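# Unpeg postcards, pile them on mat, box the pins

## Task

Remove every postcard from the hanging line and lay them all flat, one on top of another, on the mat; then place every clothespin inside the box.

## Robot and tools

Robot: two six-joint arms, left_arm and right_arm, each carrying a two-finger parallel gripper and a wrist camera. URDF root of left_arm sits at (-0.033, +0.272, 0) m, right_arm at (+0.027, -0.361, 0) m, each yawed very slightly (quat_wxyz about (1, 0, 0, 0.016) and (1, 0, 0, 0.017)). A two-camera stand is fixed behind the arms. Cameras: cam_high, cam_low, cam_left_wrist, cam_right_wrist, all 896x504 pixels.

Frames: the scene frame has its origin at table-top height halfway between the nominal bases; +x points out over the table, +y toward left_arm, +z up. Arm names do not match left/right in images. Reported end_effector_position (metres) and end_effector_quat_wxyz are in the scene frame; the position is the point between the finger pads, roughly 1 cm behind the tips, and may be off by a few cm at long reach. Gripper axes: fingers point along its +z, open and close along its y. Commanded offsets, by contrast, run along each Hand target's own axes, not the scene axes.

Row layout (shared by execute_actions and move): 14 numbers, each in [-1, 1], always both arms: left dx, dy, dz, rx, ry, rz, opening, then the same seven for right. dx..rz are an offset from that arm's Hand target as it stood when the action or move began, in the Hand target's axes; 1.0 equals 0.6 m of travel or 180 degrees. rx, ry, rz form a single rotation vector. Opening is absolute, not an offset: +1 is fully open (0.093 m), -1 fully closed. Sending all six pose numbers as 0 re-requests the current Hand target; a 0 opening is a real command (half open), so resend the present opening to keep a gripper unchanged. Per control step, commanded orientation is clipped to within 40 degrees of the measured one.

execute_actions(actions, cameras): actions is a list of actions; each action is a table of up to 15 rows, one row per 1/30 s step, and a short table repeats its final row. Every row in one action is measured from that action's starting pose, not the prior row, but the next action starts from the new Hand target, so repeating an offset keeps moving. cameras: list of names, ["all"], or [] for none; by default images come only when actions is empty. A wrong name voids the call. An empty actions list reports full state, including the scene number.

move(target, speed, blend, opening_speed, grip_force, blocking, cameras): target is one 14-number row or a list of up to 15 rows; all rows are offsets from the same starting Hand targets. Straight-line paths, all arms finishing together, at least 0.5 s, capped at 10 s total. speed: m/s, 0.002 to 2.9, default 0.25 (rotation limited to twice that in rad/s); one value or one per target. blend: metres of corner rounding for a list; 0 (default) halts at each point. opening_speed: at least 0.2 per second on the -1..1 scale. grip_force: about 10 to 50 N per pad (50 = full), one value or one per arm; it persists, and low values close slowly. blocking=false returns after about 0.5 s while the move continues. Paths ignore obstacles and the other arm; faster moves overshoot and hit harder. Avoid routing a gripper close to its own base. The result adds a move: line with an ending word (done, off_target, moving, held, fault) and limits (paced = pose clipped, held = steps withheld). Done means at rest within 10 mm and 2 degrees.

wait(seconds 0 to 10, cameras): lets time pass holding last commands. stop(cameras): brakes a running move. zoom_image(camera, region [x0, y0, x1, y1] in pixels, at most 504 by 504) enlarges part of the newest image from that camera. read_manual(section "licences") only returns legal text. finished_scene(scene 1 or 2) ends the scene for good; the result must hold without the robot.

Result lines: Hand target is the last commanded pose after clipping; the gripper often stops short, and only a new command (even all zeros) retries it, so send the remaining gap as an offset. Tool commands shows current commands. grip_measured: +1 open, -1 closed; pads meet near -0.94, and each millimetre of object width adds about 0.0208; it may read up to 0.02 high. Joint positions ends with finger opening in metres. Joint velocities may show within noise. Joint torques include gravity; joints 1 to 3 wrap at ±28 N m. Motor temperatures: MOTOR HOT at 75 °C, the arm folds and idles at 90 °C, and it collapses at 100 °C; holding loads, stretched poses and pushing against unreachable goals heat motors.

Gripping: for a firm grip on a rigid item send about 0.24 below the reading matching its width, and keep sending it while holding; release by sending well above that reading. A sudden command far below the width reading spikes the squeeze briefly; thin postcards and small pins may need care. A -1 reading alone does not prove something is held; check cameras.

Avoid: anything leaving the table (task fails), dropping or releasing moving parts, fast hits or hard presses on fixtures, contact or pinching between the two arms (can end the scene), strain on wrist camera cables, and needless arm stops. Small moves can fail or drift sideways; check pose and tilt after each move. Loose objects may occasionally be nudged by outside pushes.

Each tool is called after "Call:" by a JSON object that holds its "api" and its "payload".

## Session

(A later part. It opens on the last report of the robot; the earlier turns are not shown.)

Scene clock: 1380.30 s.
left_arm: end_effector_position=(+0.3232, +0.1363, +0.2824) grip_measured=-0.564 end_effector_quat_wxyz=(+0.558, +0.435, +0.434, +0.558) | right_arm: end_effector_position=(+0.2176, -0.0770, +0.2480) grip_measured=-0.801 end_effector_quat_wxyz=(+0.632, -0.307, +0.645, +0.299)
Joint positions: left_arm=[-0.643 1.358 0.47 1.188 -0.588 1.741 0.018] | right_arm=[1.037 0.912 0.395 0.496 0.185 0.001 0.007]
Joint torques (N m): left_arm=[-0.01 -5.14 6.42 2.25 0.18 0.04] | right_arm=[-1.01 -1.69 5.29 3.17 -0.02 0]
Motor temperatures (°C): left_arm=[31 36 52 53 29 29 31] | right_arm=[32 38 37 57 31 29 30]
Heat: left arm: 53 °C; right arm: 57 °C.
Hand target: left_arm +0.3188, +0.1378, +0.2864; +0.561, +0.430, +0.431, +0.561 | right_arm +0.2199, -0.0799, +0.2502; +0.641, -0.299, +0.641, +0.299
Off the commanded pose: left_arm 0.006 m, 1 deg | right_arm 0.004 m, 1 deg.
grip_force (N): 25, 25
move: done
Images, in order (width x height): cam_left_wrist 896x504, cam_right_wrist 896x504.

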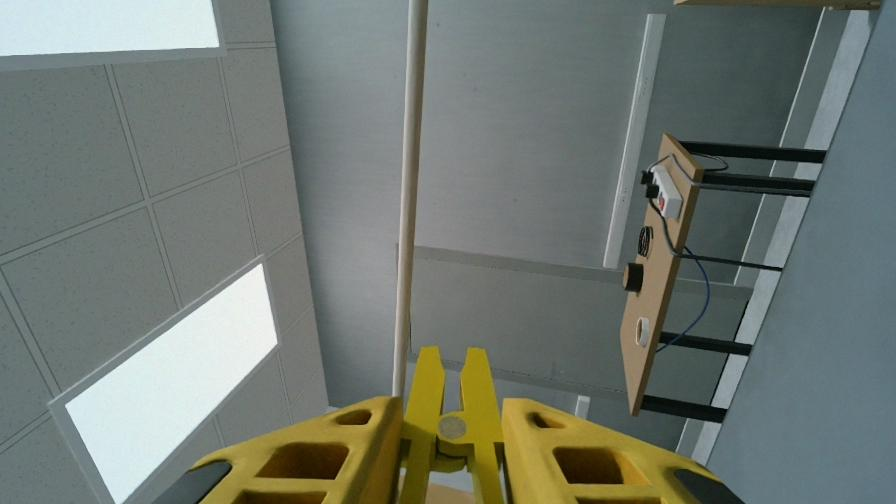

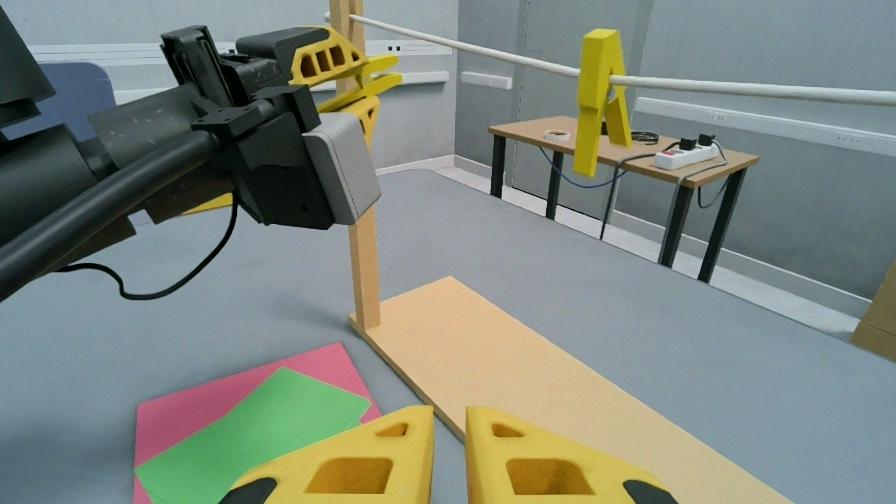

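Call:
{"api": "move", "payload": {"target": [[0,0,-0.14,0,0,0,-0.95,0,0,-0.1,0,0,0,-0.8]], "speed": 0.12, "cameras": []}}

Call:
{"api": "move", "payload": {"target": [[-0.247,-0.1625,-0.0055,0.459,0.0434,-0.329,-0.95,0,0,0,0,0,0,-0.8]], "speed": 0.15, "cameras": ["cam_high","cam_left_wrist","cam_right_wrist"]}}

Scene clock: 1412.07 s.
left_arm: end_effector_position=(+0.2404, +0.1355, +0.2636) grip_measured=-0.564 end_effector_quat_wxyz=(+0.559, +0.435, +0.431, +0.558) | right_arm: end_effector_position=(+0.1819, -0.1254, +0.2524) grip_measured=-0.801 end_effector_quat_wxyz=(+0.640, -0.301, +0.641, +0.299)
Joint positions: left_arm=[-0.919 1.148 0.219 1.313 -0.844 1.868 0.018] | right_arm=[1.122 0.514 0.312 0.2 0.28 -0.001 0.007]
Joint torques (N m): left_arm=[-0.05 -2.26 6.06 2.13 0.19 0.03] | right_arm=[0.29 0.05 5.49 2.87 0.02 0.02]
Motor temperatures (°C): left_arm=[31 36 52 55 28 29 31] | right_arm=[32 37 37 57 31 29 30]
Heat: left arm: 55 °C; right arm: 57 °C.
Hand target: left_arm +0.2377, +0.1376, +0.2648; +0.561, +0.430, +0.431, +0.561 | right_arm +0.1814, -0.1259, +0.2501; +0.641, -0.299, +0.641, +0.299
Off the commanded pose: left_arm 0.004 m, 1 deg | right_arm 0.002 m, 0 deg.
grip_force (N): 25, 25
move: done
No camera images: "cameras" was empty.

Scene clock: 1418.70 s.
left_arm: end_effector_position=(+0.2550, -0.0072, +0.1623) grip_measured=-0.568 end_effector_quat_wxyz=(+0.306, +0.404, +0.851, -0.138) | right_arm: end_effector_position=(+0.1819, -0.1254, +0.2523) grip_measured=-0.801 end_effector_quat_wxyz=(+0.640, -0.301, +0.641, +0.299)
Joint positions: left_arm=[-0.766 1.488 1.144 -0.546 0.085 0.123 0.018] | right_arm=[1.122 0.514 0.312 0.199 0.28 -0.001 0.007]
Joint torques (N m): left_arm=[0.77 -5.16 11 1.77 0.23 -0.2] | right_arm=[0.29 0.03 5.49 2.86 0.01 0.02]
Motor temperatures (°C): left_arm=[31 36 53 55 28 29 31] | right_arm=[32 37 37 57 31 29 30]
Heat: left arm: 55 °C; right arm: 57 °C.
Hand target: left_arm +0.2597, -0.0106, +0.1698; +0.310, +0.396, +0.852, -0.146 | right_arm +0.1814, -0.1259, +0.2501; +0.641, -0.299, +0.641, +0.299
Off the commanded pose: left_arm 0.010 m, 1 deg | right_arm 0.002 m, 0 deg.
grip_force (N): 25, 25
move: done
Images, in order (width x height): cam_high 896x504, cam_left_wrist 896x504, cam_right_wrist 896x504.

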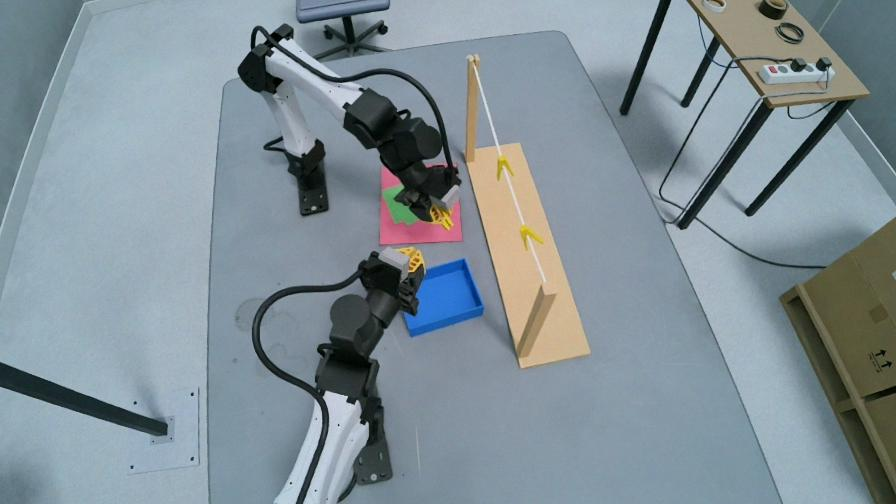

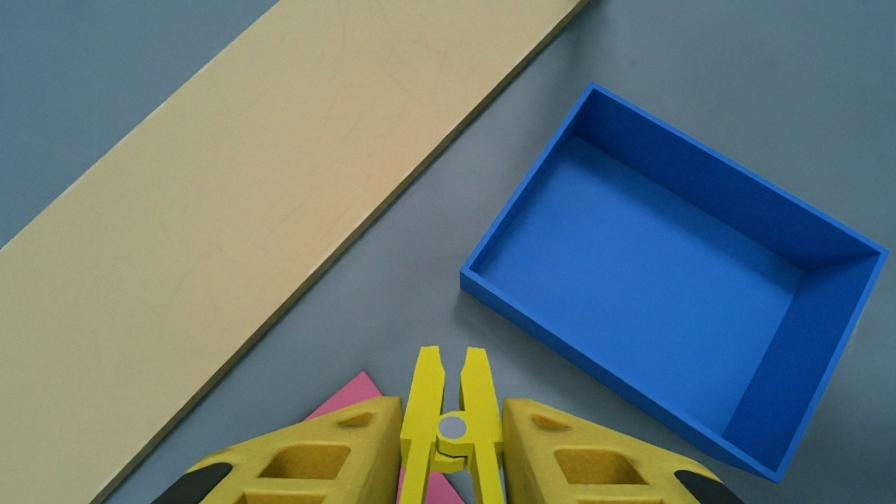

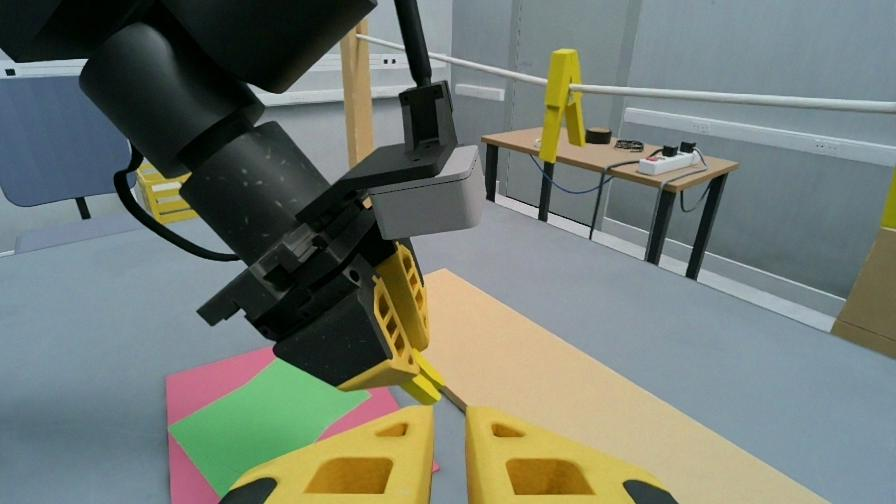

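Call:
{"api": "move", "payload": {"target": [[-0.0387,-0.0498,0.163,0,0,0,-0.95,0,0,0,0,0,0,-0.8],[0.0235,-0.0498,0.237,0,0,0,-0.95,0,0,0,0,0,0,-0.8]], "speed": [0.15, 0.06], "cameras": ["cam_high","cam_left_wrist","cam_right_wrist"]}}

Scene clock: 1445.03 s.
left_arm: end_effector_position=(+0.2958, -0.0992, +0.0776) grip_measured=-0.568 end_effector_quat_wxyz=(+0.340, +0.397, +0.838, -0.159) | right_arm: end_effector_position=(+0.1819, -0.1254, +0.2523) grip_measured=-0.801 end_effector_quat_wxyz=(+0.640, -0.301, +0.641, +0.299)
Joint positions: left_arm=[-0.867 1.886 1.184 -0.1 0.031 0.038 0.018] | right_arm=[1.122 0.514 0.312 0.199 0.28 -0.001 0.007]
Joint torques (N m): left_arm=[-0.13 -6.31 5.87 1.83 0.03 -0.21] | right_arm=[0.29 0.05 5.49 2.86 0.01 0.02]
Motor temperatures (°C): left_arm=[31 36 57 55 29 29 31] | right_arm=[32 37 38 57 31 29 30]
Heat: left arm: 57 °C; right arm: 57 °C.
Hand target: left_arm +0.2887, -0.0918, +0.0521; +0.310, +0.396, +0.852, -0.146 | right_arm +0.1814, -0.1259, +0.2501; +0.641, -0.299, +0.641, +0.299
Off the commanded pose: left_arm 0.028 m, 4 deg | right_arm 0.002 m, 0 deg.
grip_force (N): 25, 25
move: off_target (left_arm)
Images, in order (width x height): cam_high 896x504, cam_left_wrist 896x504, cam_right_wrist 896x504.

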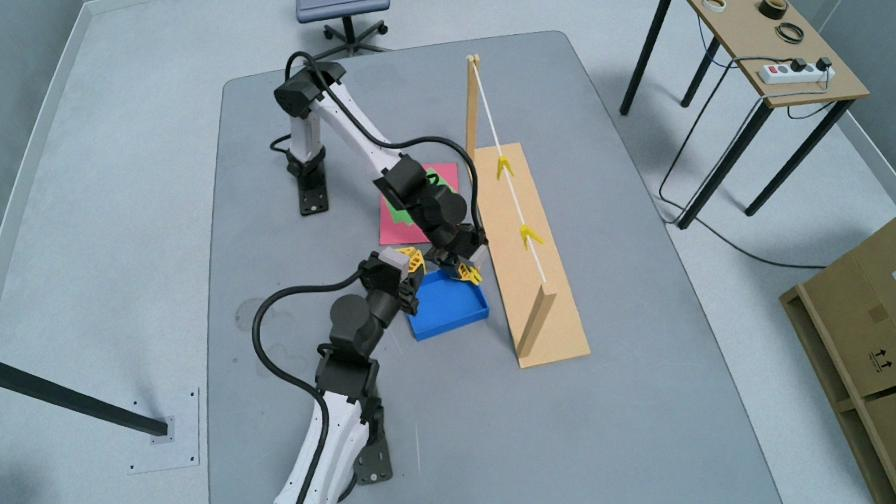

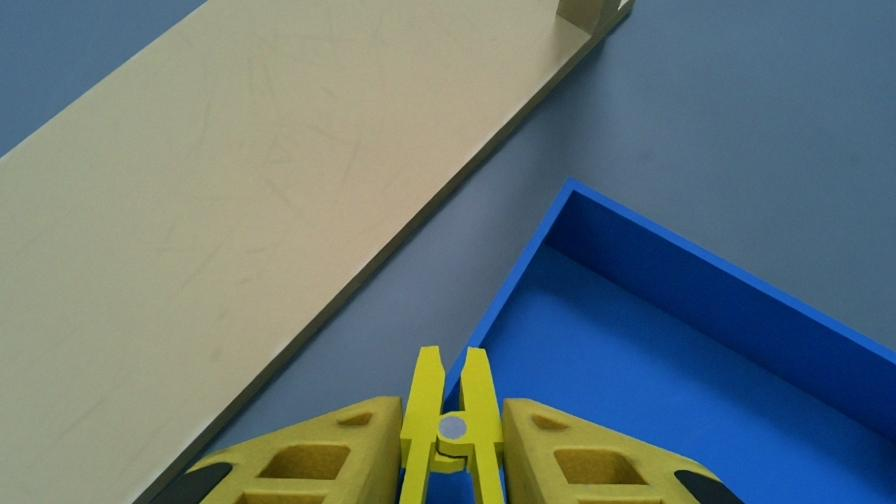

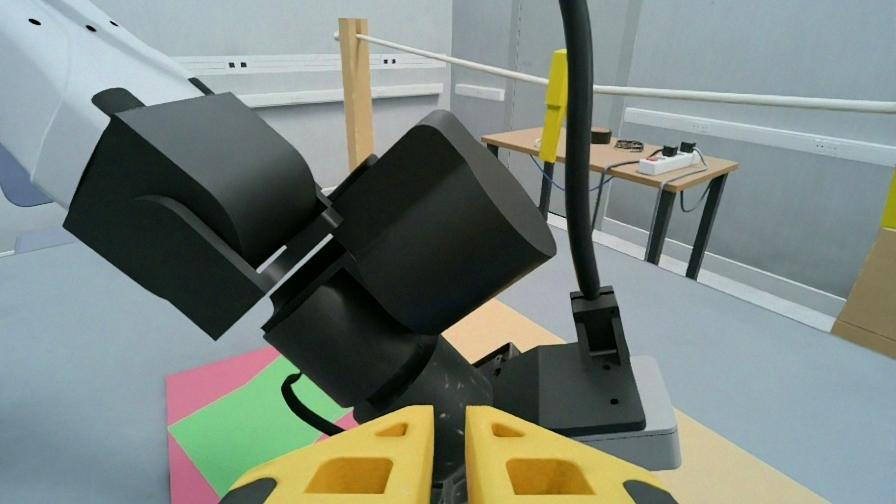

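Call:
{"api": "move", "payload": {"target": [[-0.0935,0,-0.091,0,0,0,-0.95,0,0,0,0,0,0,-0.8],[-0.0935,-0.083,-0.091,0,0,0,-0.95,0,0,0,0,0,0,-0.8]], "speed": 0.1, "blend": [0.01,0], "cameras": ["cam_high","cam_left_wrist"]}}

Scene clock: 1472.23 s.
left_arm: end_effector_position=(+0.2502, -0.1262, +0.1111) grip_measured=-0.568 end_effector_quat_wxyz=(+0.292, +0.408, +0.854, -0.139) | right_arm: end_effector_position=(+0.1819, -0.1254, +0.2523) grip_measured=-0.801 end_effector_quat_wxyz=(+0.640, -0.301, +0.641, +0.299)
Joint positions: left_arm=[-1 1.865 1.372 -0.421 -0.047 -0.06 0.018] | right_arm=[1.122 0.514 0.312 0.199 0.28 -0.001 0.007]
Joint torques (N m): left_arm=[0.34 -10.3 10.58 1.79 -0.04 -0.2] | right_arm=[0.29 0.05 5.49 2.86 0.01 0.02]
Motor temperatures (°C): left_arm=[31 38 54 54 28 29 31] | right_arm=[32 37 38 56 31 29 30]
Heat: left arm: 54 °C; right arm: 56 °C.
Hand target: left_arm +0.2556, -0.1297, +0.1300; +0.310, +0.396, +0.852, -0.146 | right_arm +0.1814, -0.1259, +0.2501; +0.641, -0.299, +0.641, +0.299
Off the commanded pose: left_arm 0.020 m, 3 deg | right_arm 0.002 m, 0 deg.
grip_force (N): 25, 25
move: off_target (left_arm)
Images, in order (width x height): cam_high 896x504, cam_left_wrist 896x504.

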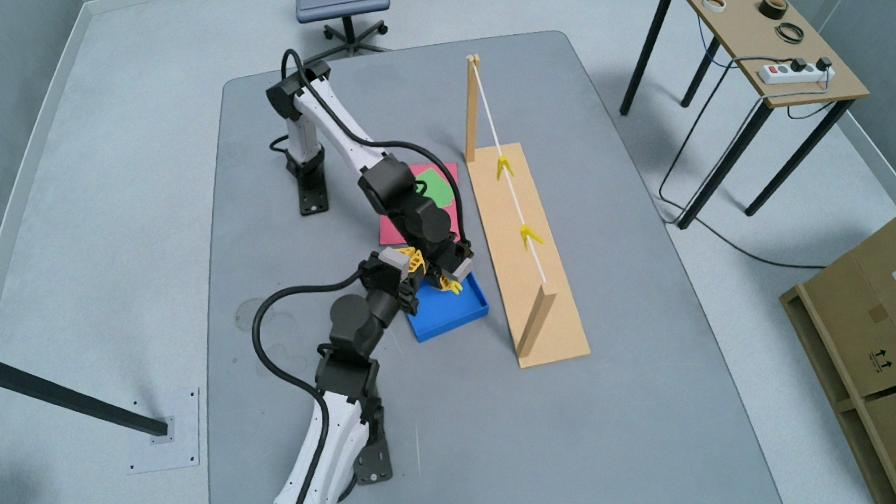

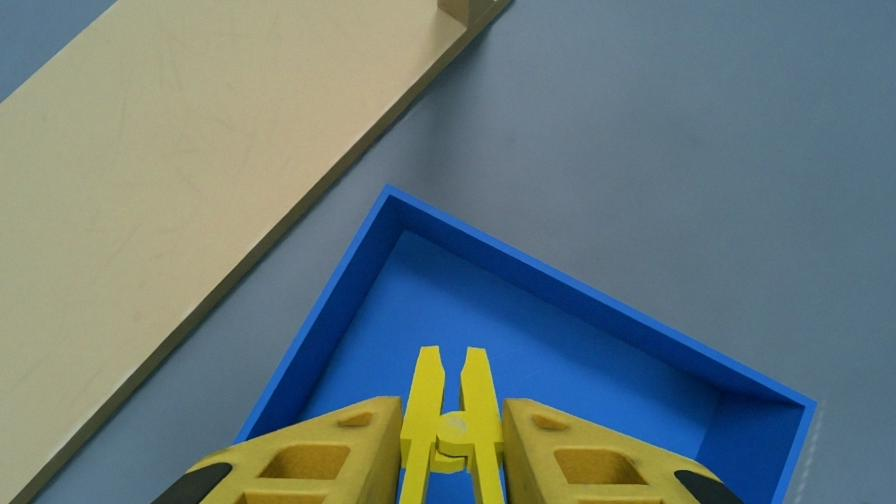

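Call:
{"api": "wait", "payload": {"seconds": 0.1, "cameras": ["cam_right_wrist","cam_low"]}}

Scene clock: 1482.87 s.
left_arm: end_effector_position=(+0.2502, -0.1261, +0.1110) grip_measured=-0.568 end_effector_quat_wxyz=(+0.292, +0.408, +0.854, -0.139) | right_arm: end_effector_position=(+0.1819, -0.1254, +0.2523) grip_measured=-0.801 end_effector_quat_wxyz=(+0.640, -0.301, +0.641, +0.299)
Joint positions: left_arm=[-1 1.865 1.372 -0.421 -0.048 -0.06 0.018] | right_arm=[1.122 0.514 0.312 0.199 0.28 -0.001 0.007]
Joint torques (N m): left_arm=[-0.06 -10.32 10.62 1.83 0 -0.27] | right_arm=[0.29 0.03 5.49 2.86 0.01 0.02]
Motor temperatures (°C): left_arm=[31 39 56 53 29 29 31] | right_arm=[32 36 38 56 31 29 30]
Heat: left arm: 56 °C; right arm: 56 °C.
Hand target: left_arm +0.2556, -0.1297, +0.1300; +0.310, +0.396, +0.852, -0.146 | right_arm +0.1814, -0.1259, +0.2501; +0.641, -0.299, +0.641, +0.299
Tool commands: left_gripper/opening=-0.95 right_gripper/opening=-0.8
Off the commanded pose: left_arm 0.020 m, 3 deg | right_arm 0.002 m, 0 deg.
grip_force (N): 25, 25
wait: 0.10 s; at rest from the start
Images, in order (width x height): cam_low 896x504, cam_right_wrist 896x504.

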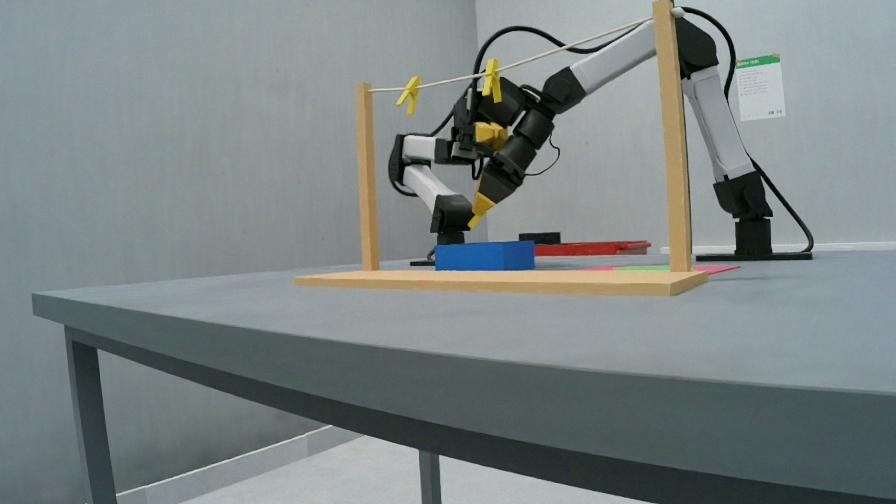

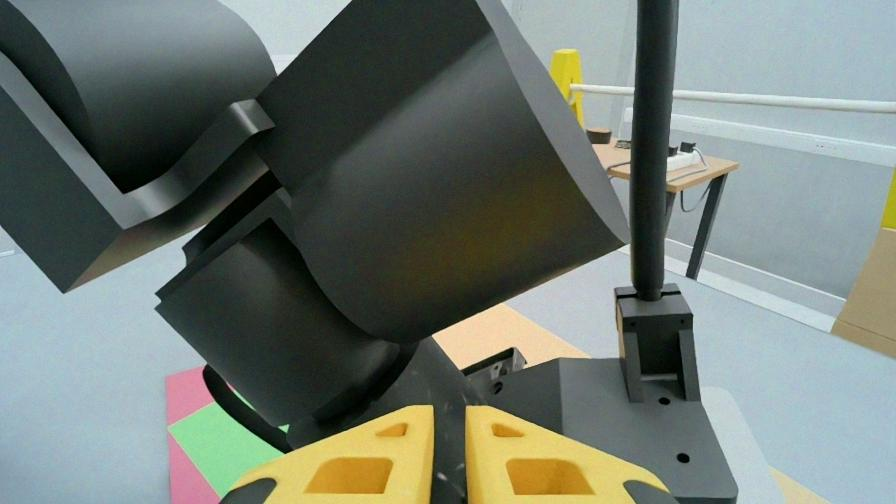

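Call:
{"api": "move", "payload": {"target": [[0,0,0,0,0,0,-0.95,-0.04,0,-0.06,0,0,0,-0.8]], "speed": 0.08, "cameras": ["cam_left_wrist","cam_right_wrist"]}}

Scene clock: 1492.13 s.
left_arm: end_effector_position=(+0.2502, -0.1260, +0.1110) grip_measured=-0.568 end_effector_quat_wxyz=(+0.291, +0.408, +0.854, -0.139) | right_arm: end_effector_position=(+0.1588, -0.1508, +0.2592) grip_measured=-0.801 end_effector_quat_wxyz=(+0.632, -0.310, +0.648, +0.291)
Joint positions: left_arm=[-1 1.865 1.372 -0.422 -0.048 -0.06 0.018] | right_arm=[1.248 0.312 0.365 -0.088 0.403 -0.001 0.007]
Joint torques (N m): left_arm=[0.38 -10.1 10.5 1.78 0.01 -0.2] | right_arm=[0.29 0.98 8.31 2.78 0.03 0.03]
Motor temperatures (°C): left_arm=[31 40 57 52 29 29 31] | right_arm=[32 36 38 56 31 29 30]
Heat: left arm: 57 °C; right arm: 56 °C.
Hand target: left_arm +0.2556, -0.1297, +0.1300; +0.310, +0.396, +0.852, -0.146 | right_arm +0.1583, -0.1535, +0.2742; +0.641, -0.299, +0.641, +0.299
Off the commanded pose: left_arm 0.020 m, 3 deg | right_arm 0.015 m, 2 deg.
grip_force (N): 25, 25
move: off_target (left_arm, right_arm)
Images, in order (width x height): cam_left_wrist 896x504, cam_right_wrist 896x504.

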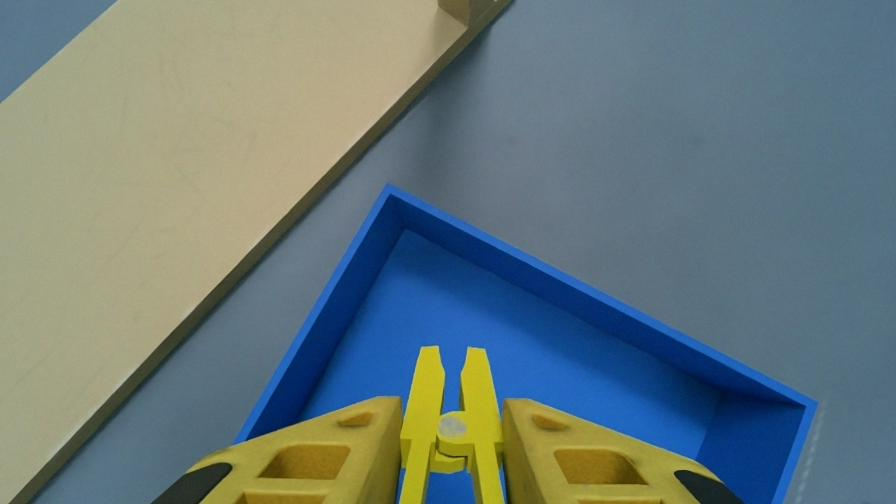

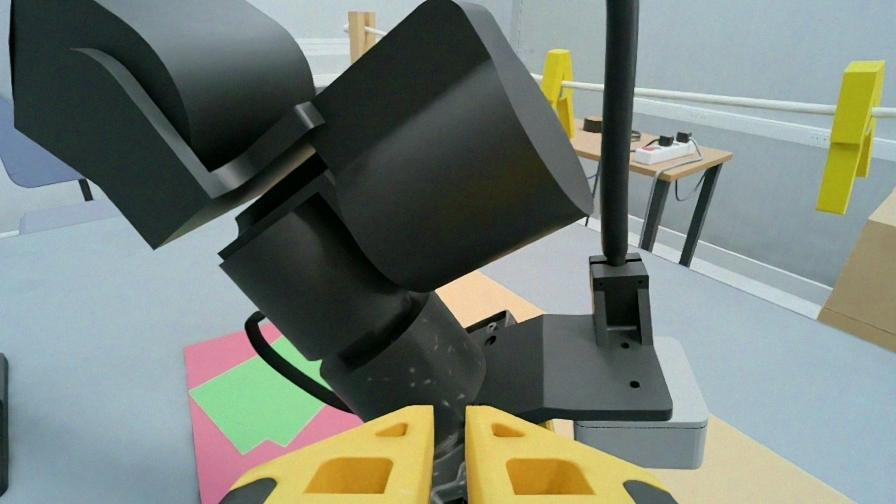

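Call:
{"api": "move", "payload": {"target": [[0.0753,-0.017,0.089,0,0,0,-0.95,0,0,0,0,0,0,-0.8]], "speed": 0.06, "cameras": ["cam_left_wrist","cam_right_wrist"]}}

Scene clock: 1512.77 s.
left_arm: end_effector_position=(+0.2480, -0.1356, +0.0654) grip_measured=-0.568 end_effector_quat_wxyz=(+0.309, +0.402, +0.849, -0.148) | right_arm: end_effector_position=(+0.1589, -0.1509, +0.2590) grip_measured=-0.801 end_effector_quat_wxyz=(+0.631, -0.311, +0.648, +0.291)
Joint positions: left_arm=[-1.02 1.929 1.239 -0.184 -0.064 -0.081 0.018] | right_arm=[1.248 0.312 0.365 -0.089 0.403 -0.001 0.007]
Joint torques (N m): left_arm=[-0.32 -8.38 7.17 2.08 -0.07 -0.22] | right_arm=[0.31 0.95 8.31 2.78 0.05 0.03]
Motor temperatures (°C): left_arm=[31 42 59 51 29 29 31] | right_arm=[32 36 42 55 31 29 30]
Heat: left arm: 59 °C; right arm: 55 °C.
Hand target: left_arm +0.2476, -0.1362, +0.0602; +0.310, +0.396, +0.852, -0.146 | right_arm +0.1583, -0.1535, +0.2742; +0.641, -0.299, +0.641, +0.299
Off the commanded pose: left_arm 0.005 m, 1 deg | right_arm 0.015 m, 2 deg.
grip_force (N): 25, 25
move: off_target (right_arm)
Images, in order (width x height): cam_left_wrist 896x504, cam_right_wrist 896x504.

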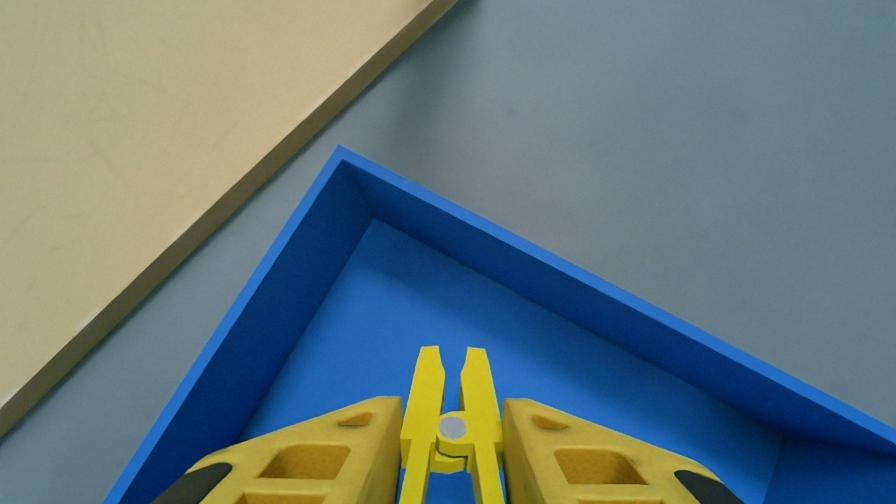

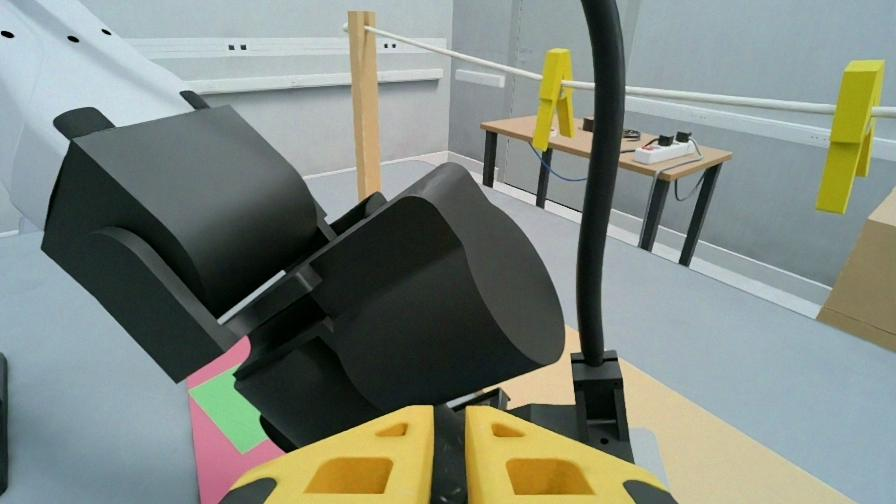

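Call:
{"api": "move", "payload": {"target": [[0.0214,0,0.0255,0,0,0,-0.95,0,0,0,0,0,0,-0.8]], "speed": 0.05, "cameras": ["cam_left_wrist"]}}

Scene clock: 1521.47 s.
left_arm: end_effector_position=(+0.2482, -0.1358, +0.0456) grip_measured=-0.568 end_effector_quat_wxyz=(+0.309, +0.402, +0.849, -0.148) | right_arm: end_effector_position=(+0.1589, -0.1509, +0.2590) grip_measured=-0.801 end_effector_quat_wxyz=(+0.631, -0.311, +0.648, +0.291)
Joint positions: left_arm=[-1.02 1.965 1.202 -0.111 -0.064 -0.081 0.018] | right_arm=[1.248 0.312 0.365 -0.089 0.403 -0.001 0.007]
Joint torques (N m): left_arm=[-0.25 -8.29 7.1 2.1 -0.04 -0.2] | right_arm=[0.29 0.96 8.31 2.78 0.04 0.03]
Motor temperatures (°C): left_arm=[31 43 58 52 29 29 31] | right_arm=[32 36 43 55 31 29 30]
Heat: left arm: 58 °C; right arm: 55 °C.
Hand target: left_arm +0.2476, -0.1362, +0.0402; +0.310, +0.396, +0.852, -0.146 | right_arm +0.1583, -0.1535, +0.2742; +0.641, -0.299, +0.641, +0.299
Off the commanded pose: left_arm 0.005 m, 1 deg | right_arm 0.015 m, 2 deg.
grip_force (N): 25, 25
move: off_target (right_arm)
Images, in order (width x height): cam_left_wrist 896x504.

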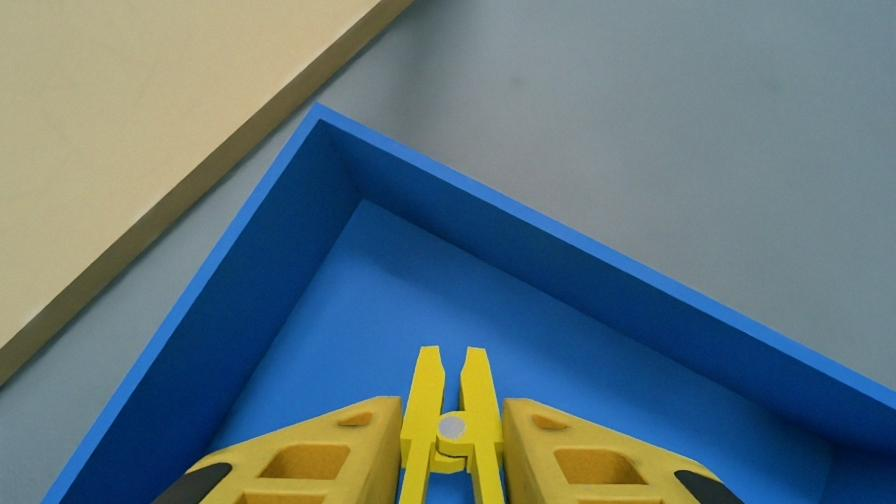

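Call:
{"api": "move", "payload": {"target": [[0.0097,0,0.0115,0,0,0,-0.95,0,0,0,0,0,0,-0.8],[0.0097,0,0.0115,0,0,0,-0.1,0,0,0,0,0,0,-0.8]], "speed": 0.05, "opening_speed": 0.25, "cameras": ["cam_left_wrist"]}}

Scene clock: 1535.07 s.
left_arm: end_effector_position=(+0.2488, -0.1366, +0.0381) grip_measured=-0.102 end_effector_quat_wxyz=(+0.311, +0.402, +0.848, -0.149) | right_arm: end_effector_position=(+0.1589, -0.1509, +0.2590) grip_measured=-0.801 end_effector_quat_wxyz=(+0.631, -0.311, +0.648, +0.291)
Joint positions: left_arm=[-1.02 1.982 1.189 -0.076 -0.065 -0.081 0.04] | right_arm=[1.248 0.312 0.365 -0.089 0.403 -0.001 0.007]
Joint torques (N m): left_arm=[-0.21 -8.01 6.57 2 -0.05 -0.24] | right_arm=[0.31 0.95 8.31 2.78 0.05 0.03]
Motor temperatures (°C): left_arm=[31 44 56 52 29 29 31] | right_arm=[32 36 43 55 31 29 30]
Heat: left arm: 56 °C; right arm: 55 °C.
Hand target: left_arm +0.2476, -0.1363, +0.0311; +0.310, +0.396, +0.852, -0.146 | right_arm +0.1583, -0.1535, +0.2742; +0.641, -0.299, +0.641, +0.299
Off the commanded pose: left_arm 0.007 m, 1 deg | right_arm 0.015 m, 2 deg.
grip_force (N): 25, 25
move: off_target (right_arm)
Images, in order (width x height): cam_left_wrist 896x504.

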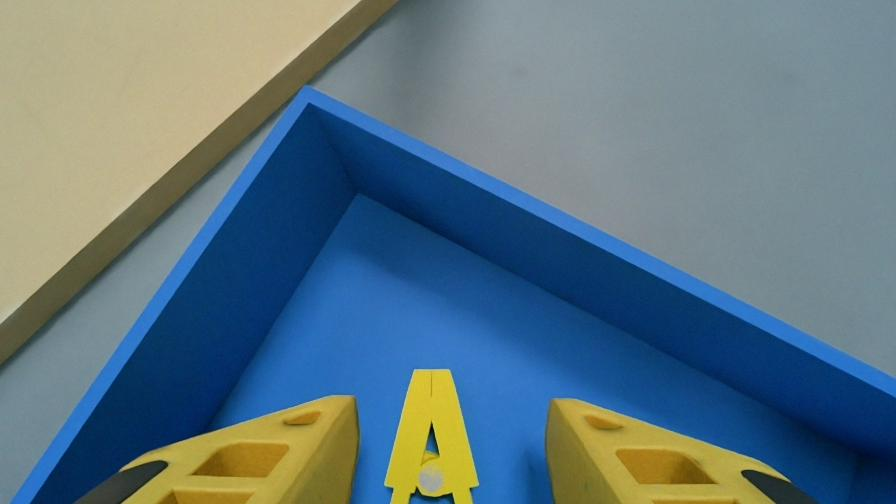

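Call:
{"api": "move", "payload": {"target": [[-0.0322,0,-0.0383,0,0,0,-0.1,0,0,0,0,0,0,-0.8],[-0.0317,0.1018,-0.2975,0,0,0,-0.1,0,0,0,0,0,0,-0.8],[-0.067,0.173,-0.431,0.1226,-0.4343,-0.4867,0.36,0,0,0,0,0,0,-0.8]], "speed": [0.1, 0.2, 0.2], "blend": [0.01, 0.03, 0], "cameras": ["all"]}}

Scene clock: 1593.87 s.
left_arm: end_effector_position=(+0.2396, +0.0356, +0.2412) grip_measured=+0.358 end_effector_quat_wxyz=(-0.484, +0.365, -0.507, +0.613) | right_arm: end_effector_position=(+0.1589, -0.1509, +0.2590) grip_measured=-0.801 end_effector_quat_wxyz=(+0.631, -0.311, +0.648, +0.291)
Joint positions: left_arm=[-1.062 1.457 0.345 1.409 -0.728 -1.325 0.062] | right_arm=[1.248 0.312 0.365 -0.089 0.403 -0.001 0.007]
Joint torques (N m): left_arm=[-0.23 -3.19 8.2 2.45 0.15 -0.01] | right_arm=[0.29 0.95 8.31 2.78 0.05 0.03]
Motor temperatures (°C): left_arm=[31 44 53 56 29 29 31] | right_arm=[32 36 45 54 31 29 30]
Heat: left arm: 56 °C; right arm: 54 °C.
Hand target: left_arm +0.2401, +0.0347, +0.2547; +0.482, -0.373, +0.482, -0.630 | right_arm +0.1583, -0.1535, +0.2742; +0.641, -0.299, +0.641, +0.299
Off the commanded pose: left_arm 0.013 m, 4 deg | right_arm 0.015 m, 2 deg.
grip_force (N): 25, 25
move: off_target (left_arm, right_arm); target 3's new opening was sent with left_arm's hand 0.013 m and 4 deg from that target

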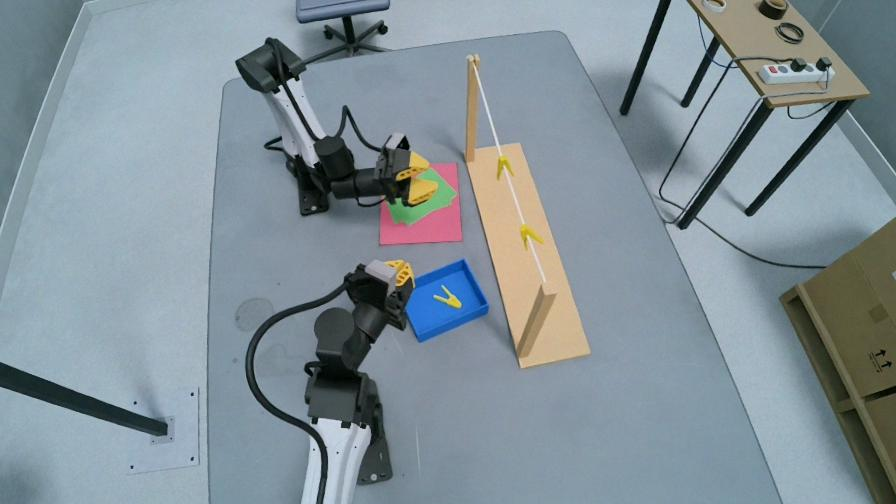

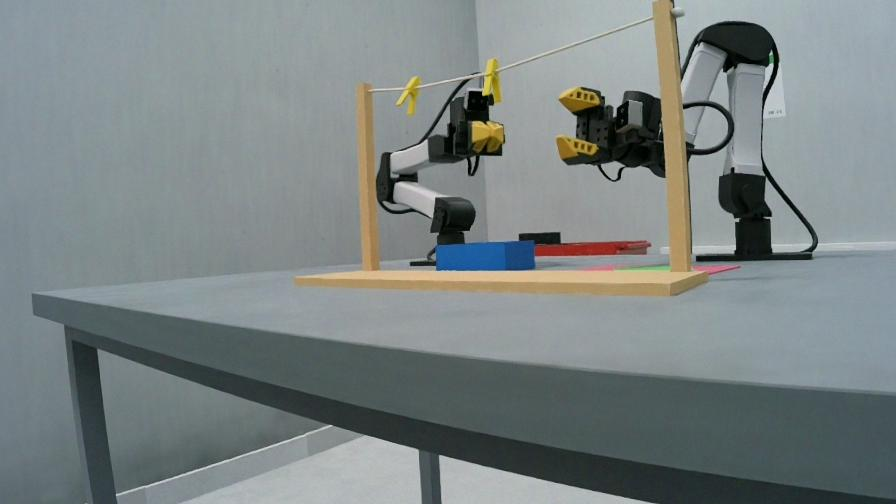

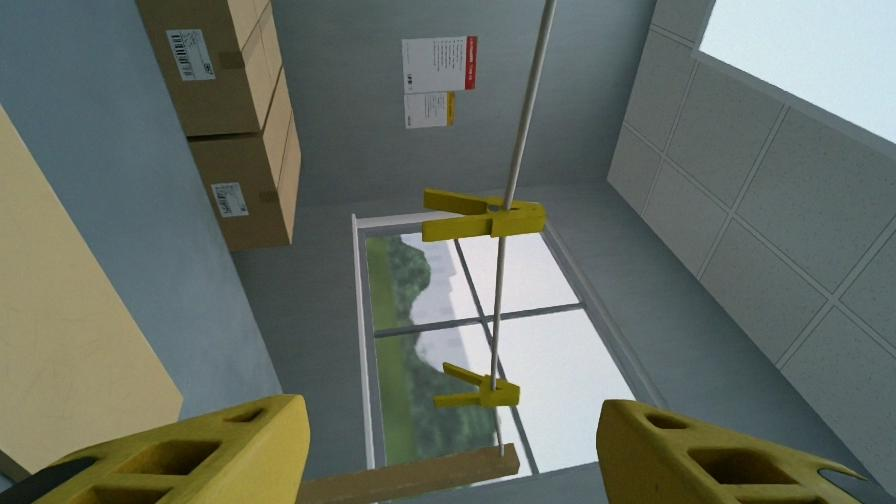

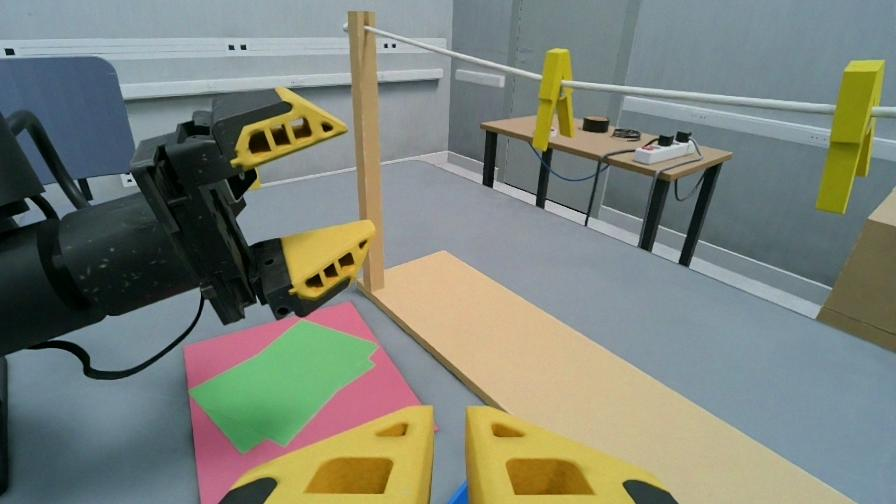

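Call:
{"api": "move", "payload": {"target": [[0.0083,-0.019,0.175,0,0,0,0.36,0,0,0,0,0,0,-0.8]], "speed": 0.1, "cameras": ["cam_left_wrist","cam_right_wrist"]}}

Scene clock: 1618.10 s.
left_arm: end_effector_position=(+0.3301, +0.0073, +0.2893) grip_measured=+0.358 end_effector_quat_wxyz=(-0.484, +0.371, -0.485, +0.627) | right_arm: end_effector_position=(+0.1589, -0.1509, +0.2590) grip_measured=-0.801 end_effector_quat_wxyz=(+0.631, -0.311, +0.648, +0.291)
Joint positions: left_arm=[-0.857 1.616 0.726 1.191 -0.545 -1.407 0.062] | right_arm=[1.248 0.312 0.365 -0.089 0.403 -0.001 0.007]
Joint torques (N m): left_arm=[0.81 -5.14 9.5 2.05 0.3 -0.09] | right_arm=[0.29 0.96 8.29 2.78 0.05 0.03]
Motor temperatures (°C): left_arm=[31 39 53 57 28 29 31] | right_arm=[32 36 46 54 31 29 30]
Heat: left arm: 57 °C; right arm: 54 °C.
Hand target: left_arm +0.3341, +0.0047, +0.2928; +0.482, -0.373, +0.482, -0.630 | right_arm +0.1583, -0.1535, +0.2742; +0.641, -0.299, +0.641, +0.299
Off the commanded pose: left_arm 0.006 m, 1 deg | right_arm 0.015 m, 2 deg.
grip_force (N): 25, 25
move: off_target (right_arm)
Images, in order (width x height): cam_left_wrist 896x504, cam_right_wrist 896x504.

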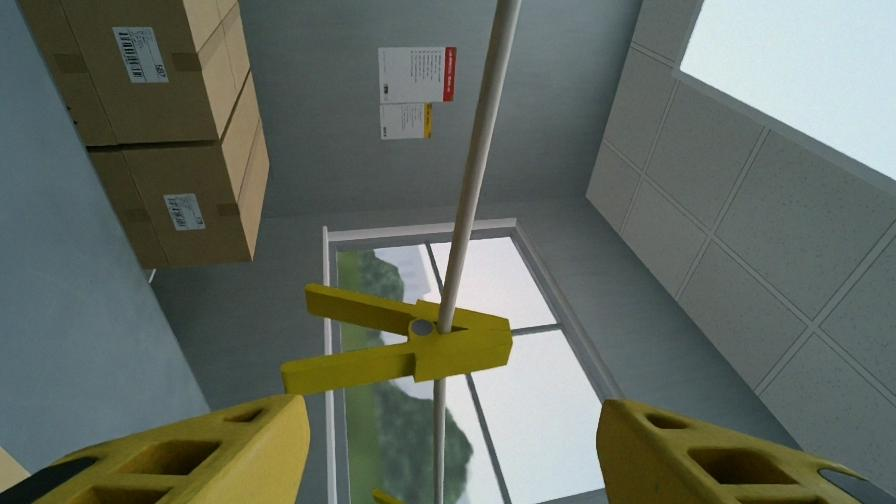

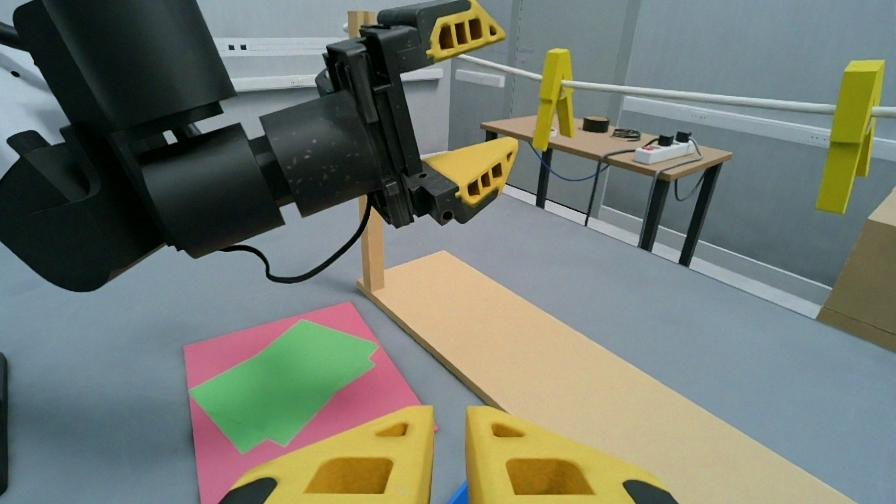

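Call:
{"api": "move", "payload": {"target": [[0.004,0.029,0,0,0,0,0.36,0,0,0,0,0,0,-0.8]], "speed": 0.06, "cameras": ["cam_left_wrist"]}}

Scene clock: 1627.53 s.
left_arm: end_effector_position=(+0.3353, +0.0015, +0.2723) grip_measured=+0.358 end_effector_quat_wxyz=(-0.483, +0.372, -0.490, +0.623) | right_arm: end_effector_position=(+0.1589, -0.1509, +0.2590) grip_measured=-0.801 end_effector_quat_wxyz=(+0.631, -0.311, +0.648, +0.291)
Joint positions: left_arm=[-0.857 1.682 0.726 1.244 -0.544 -1.408 0.062] | right_arm=[1.248 0.312 0.365 -0.089 0.403 -0.001 0.007]
Joint torques (N m): left_arm=[0.65 -5.42 8.03 2.19 0.3 0.02] | right_arm=[0.29 0.95 8.31 2.78 0.05 0.03]
Motor temperatures (°C): left_arm=[31 39 54 55 29 29 31] | right_arm=[32 36 46 54 31 29 30]
Heat: left arm: 55 °C; right arm: 54 °C.
Hand target: left_arm +0.3378, +0.0012, +0.2760; +0.482, -0.373, +0.482, -0.630 | right_arm +0.1583, -0.1535, +0.2742; +0.641, -0.299, +0.641, +0.299
Off the commanded pose: left_arm 0.004 m, 1 deg | right_arm 0.015 m, 2 deg.
grip_force (N): 25, 25
move: off_target (right_arm)
Images, in order (width x height): cam_left_wrist 896x504.

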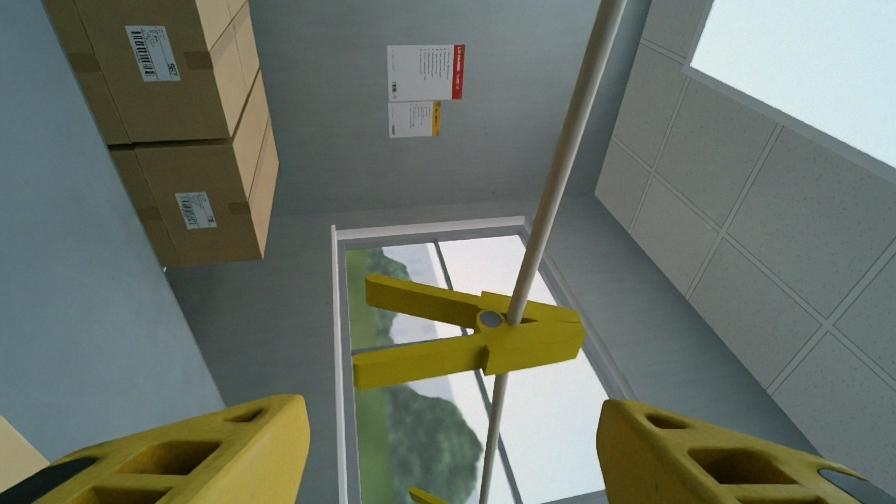

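Call:
{"api": "move", "payload": {"target": [[0.004,0.003,0.075,0,0,0,0.36,0,0,0,0,0,0,-0.8]], "speed": 0.05, "cameras": ["cam_left_wrist","cam_right_wrist"]}}

Call:
{"api": "zoom_image", "payload": {"camera": "cam_right_wrist", "region": [400, 0, 640, 160]}}

Scene clock: 1637.23 s.
left_arm: end_effector_position=(+0.3747, -0.0105, +0.2834) grip_measured=+0.358 end_effector_quat_wxyz=(-0.484, +0.371, -0.485, +0.627) | right_arm: end_effector_position=(+0.1589, -0.1509, +0.2590) grip_measured=-0.801 end_effector_quat_wxyz=(+0.631, -0.311, +0.648, +0.291)
Joint positions: left_arm=[-0.797 1.783 0.894 1.181 -0.486 -1.428 0.062] | right_arm=[1.248 0.312 0.365 -0.089 0.403 -0.001 0.007]
Joint torques (N m): left_arm=[0.66 -6.58 9.2 1.99 0.24 -0.11] | right_arm=[0.29 0.95 8.31 2.78 0.05 0.02]
Motor temperatures (°C): left_arm=[31 39 54 56 29 29 31] | right_arm=[32 35 46 54 31 29 30]
Heat: left arm: 56 °C; right arm: 54 °C.
Hand target: left_arm +0.3797, -0.0124, +0.2857; +0.482, -0.373, +0.482, -0.630 | right_arm +0.1583, -0.1535, +0.2742; +0.641, -0.299, +0.641, +0.299
Off the commanded pose: left_arm 0.006 m, 0 deg | right_arm 0.015 m, 2 deg.
grip_force (N): 25, 25
move: off_target (right_arm)
Images, in order (width x height): cam_left_wrist 896x504, cam_right_wrist 896x504.

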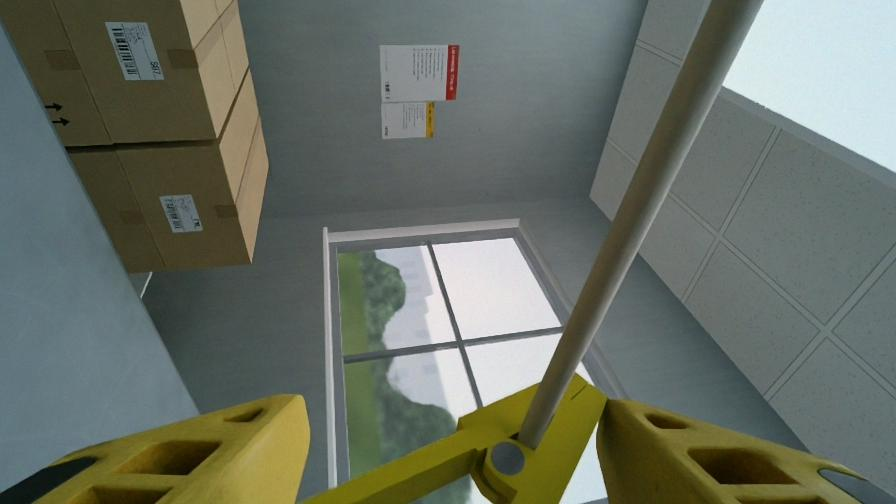

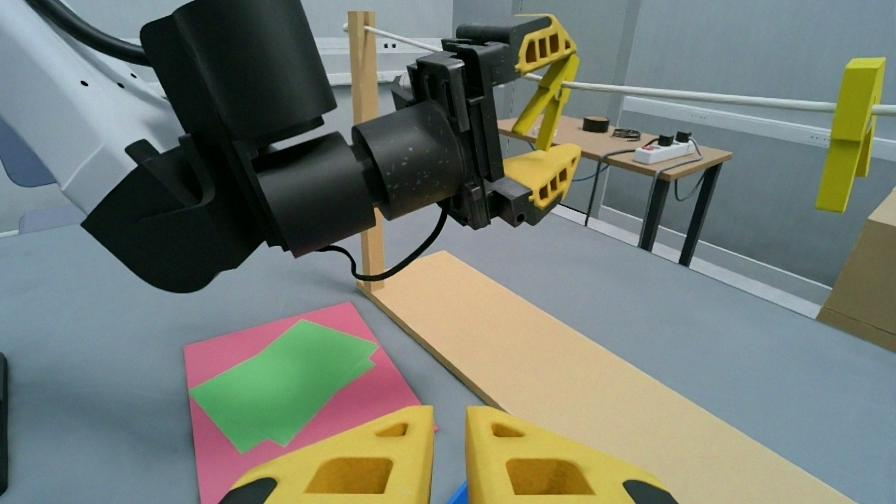

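Scaled by 2.100.

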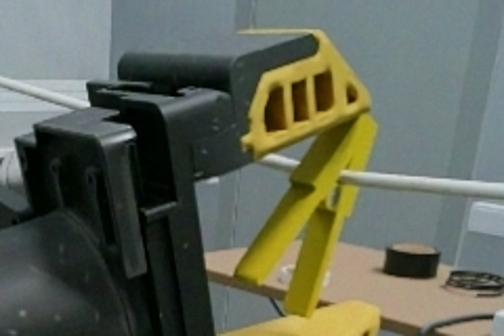

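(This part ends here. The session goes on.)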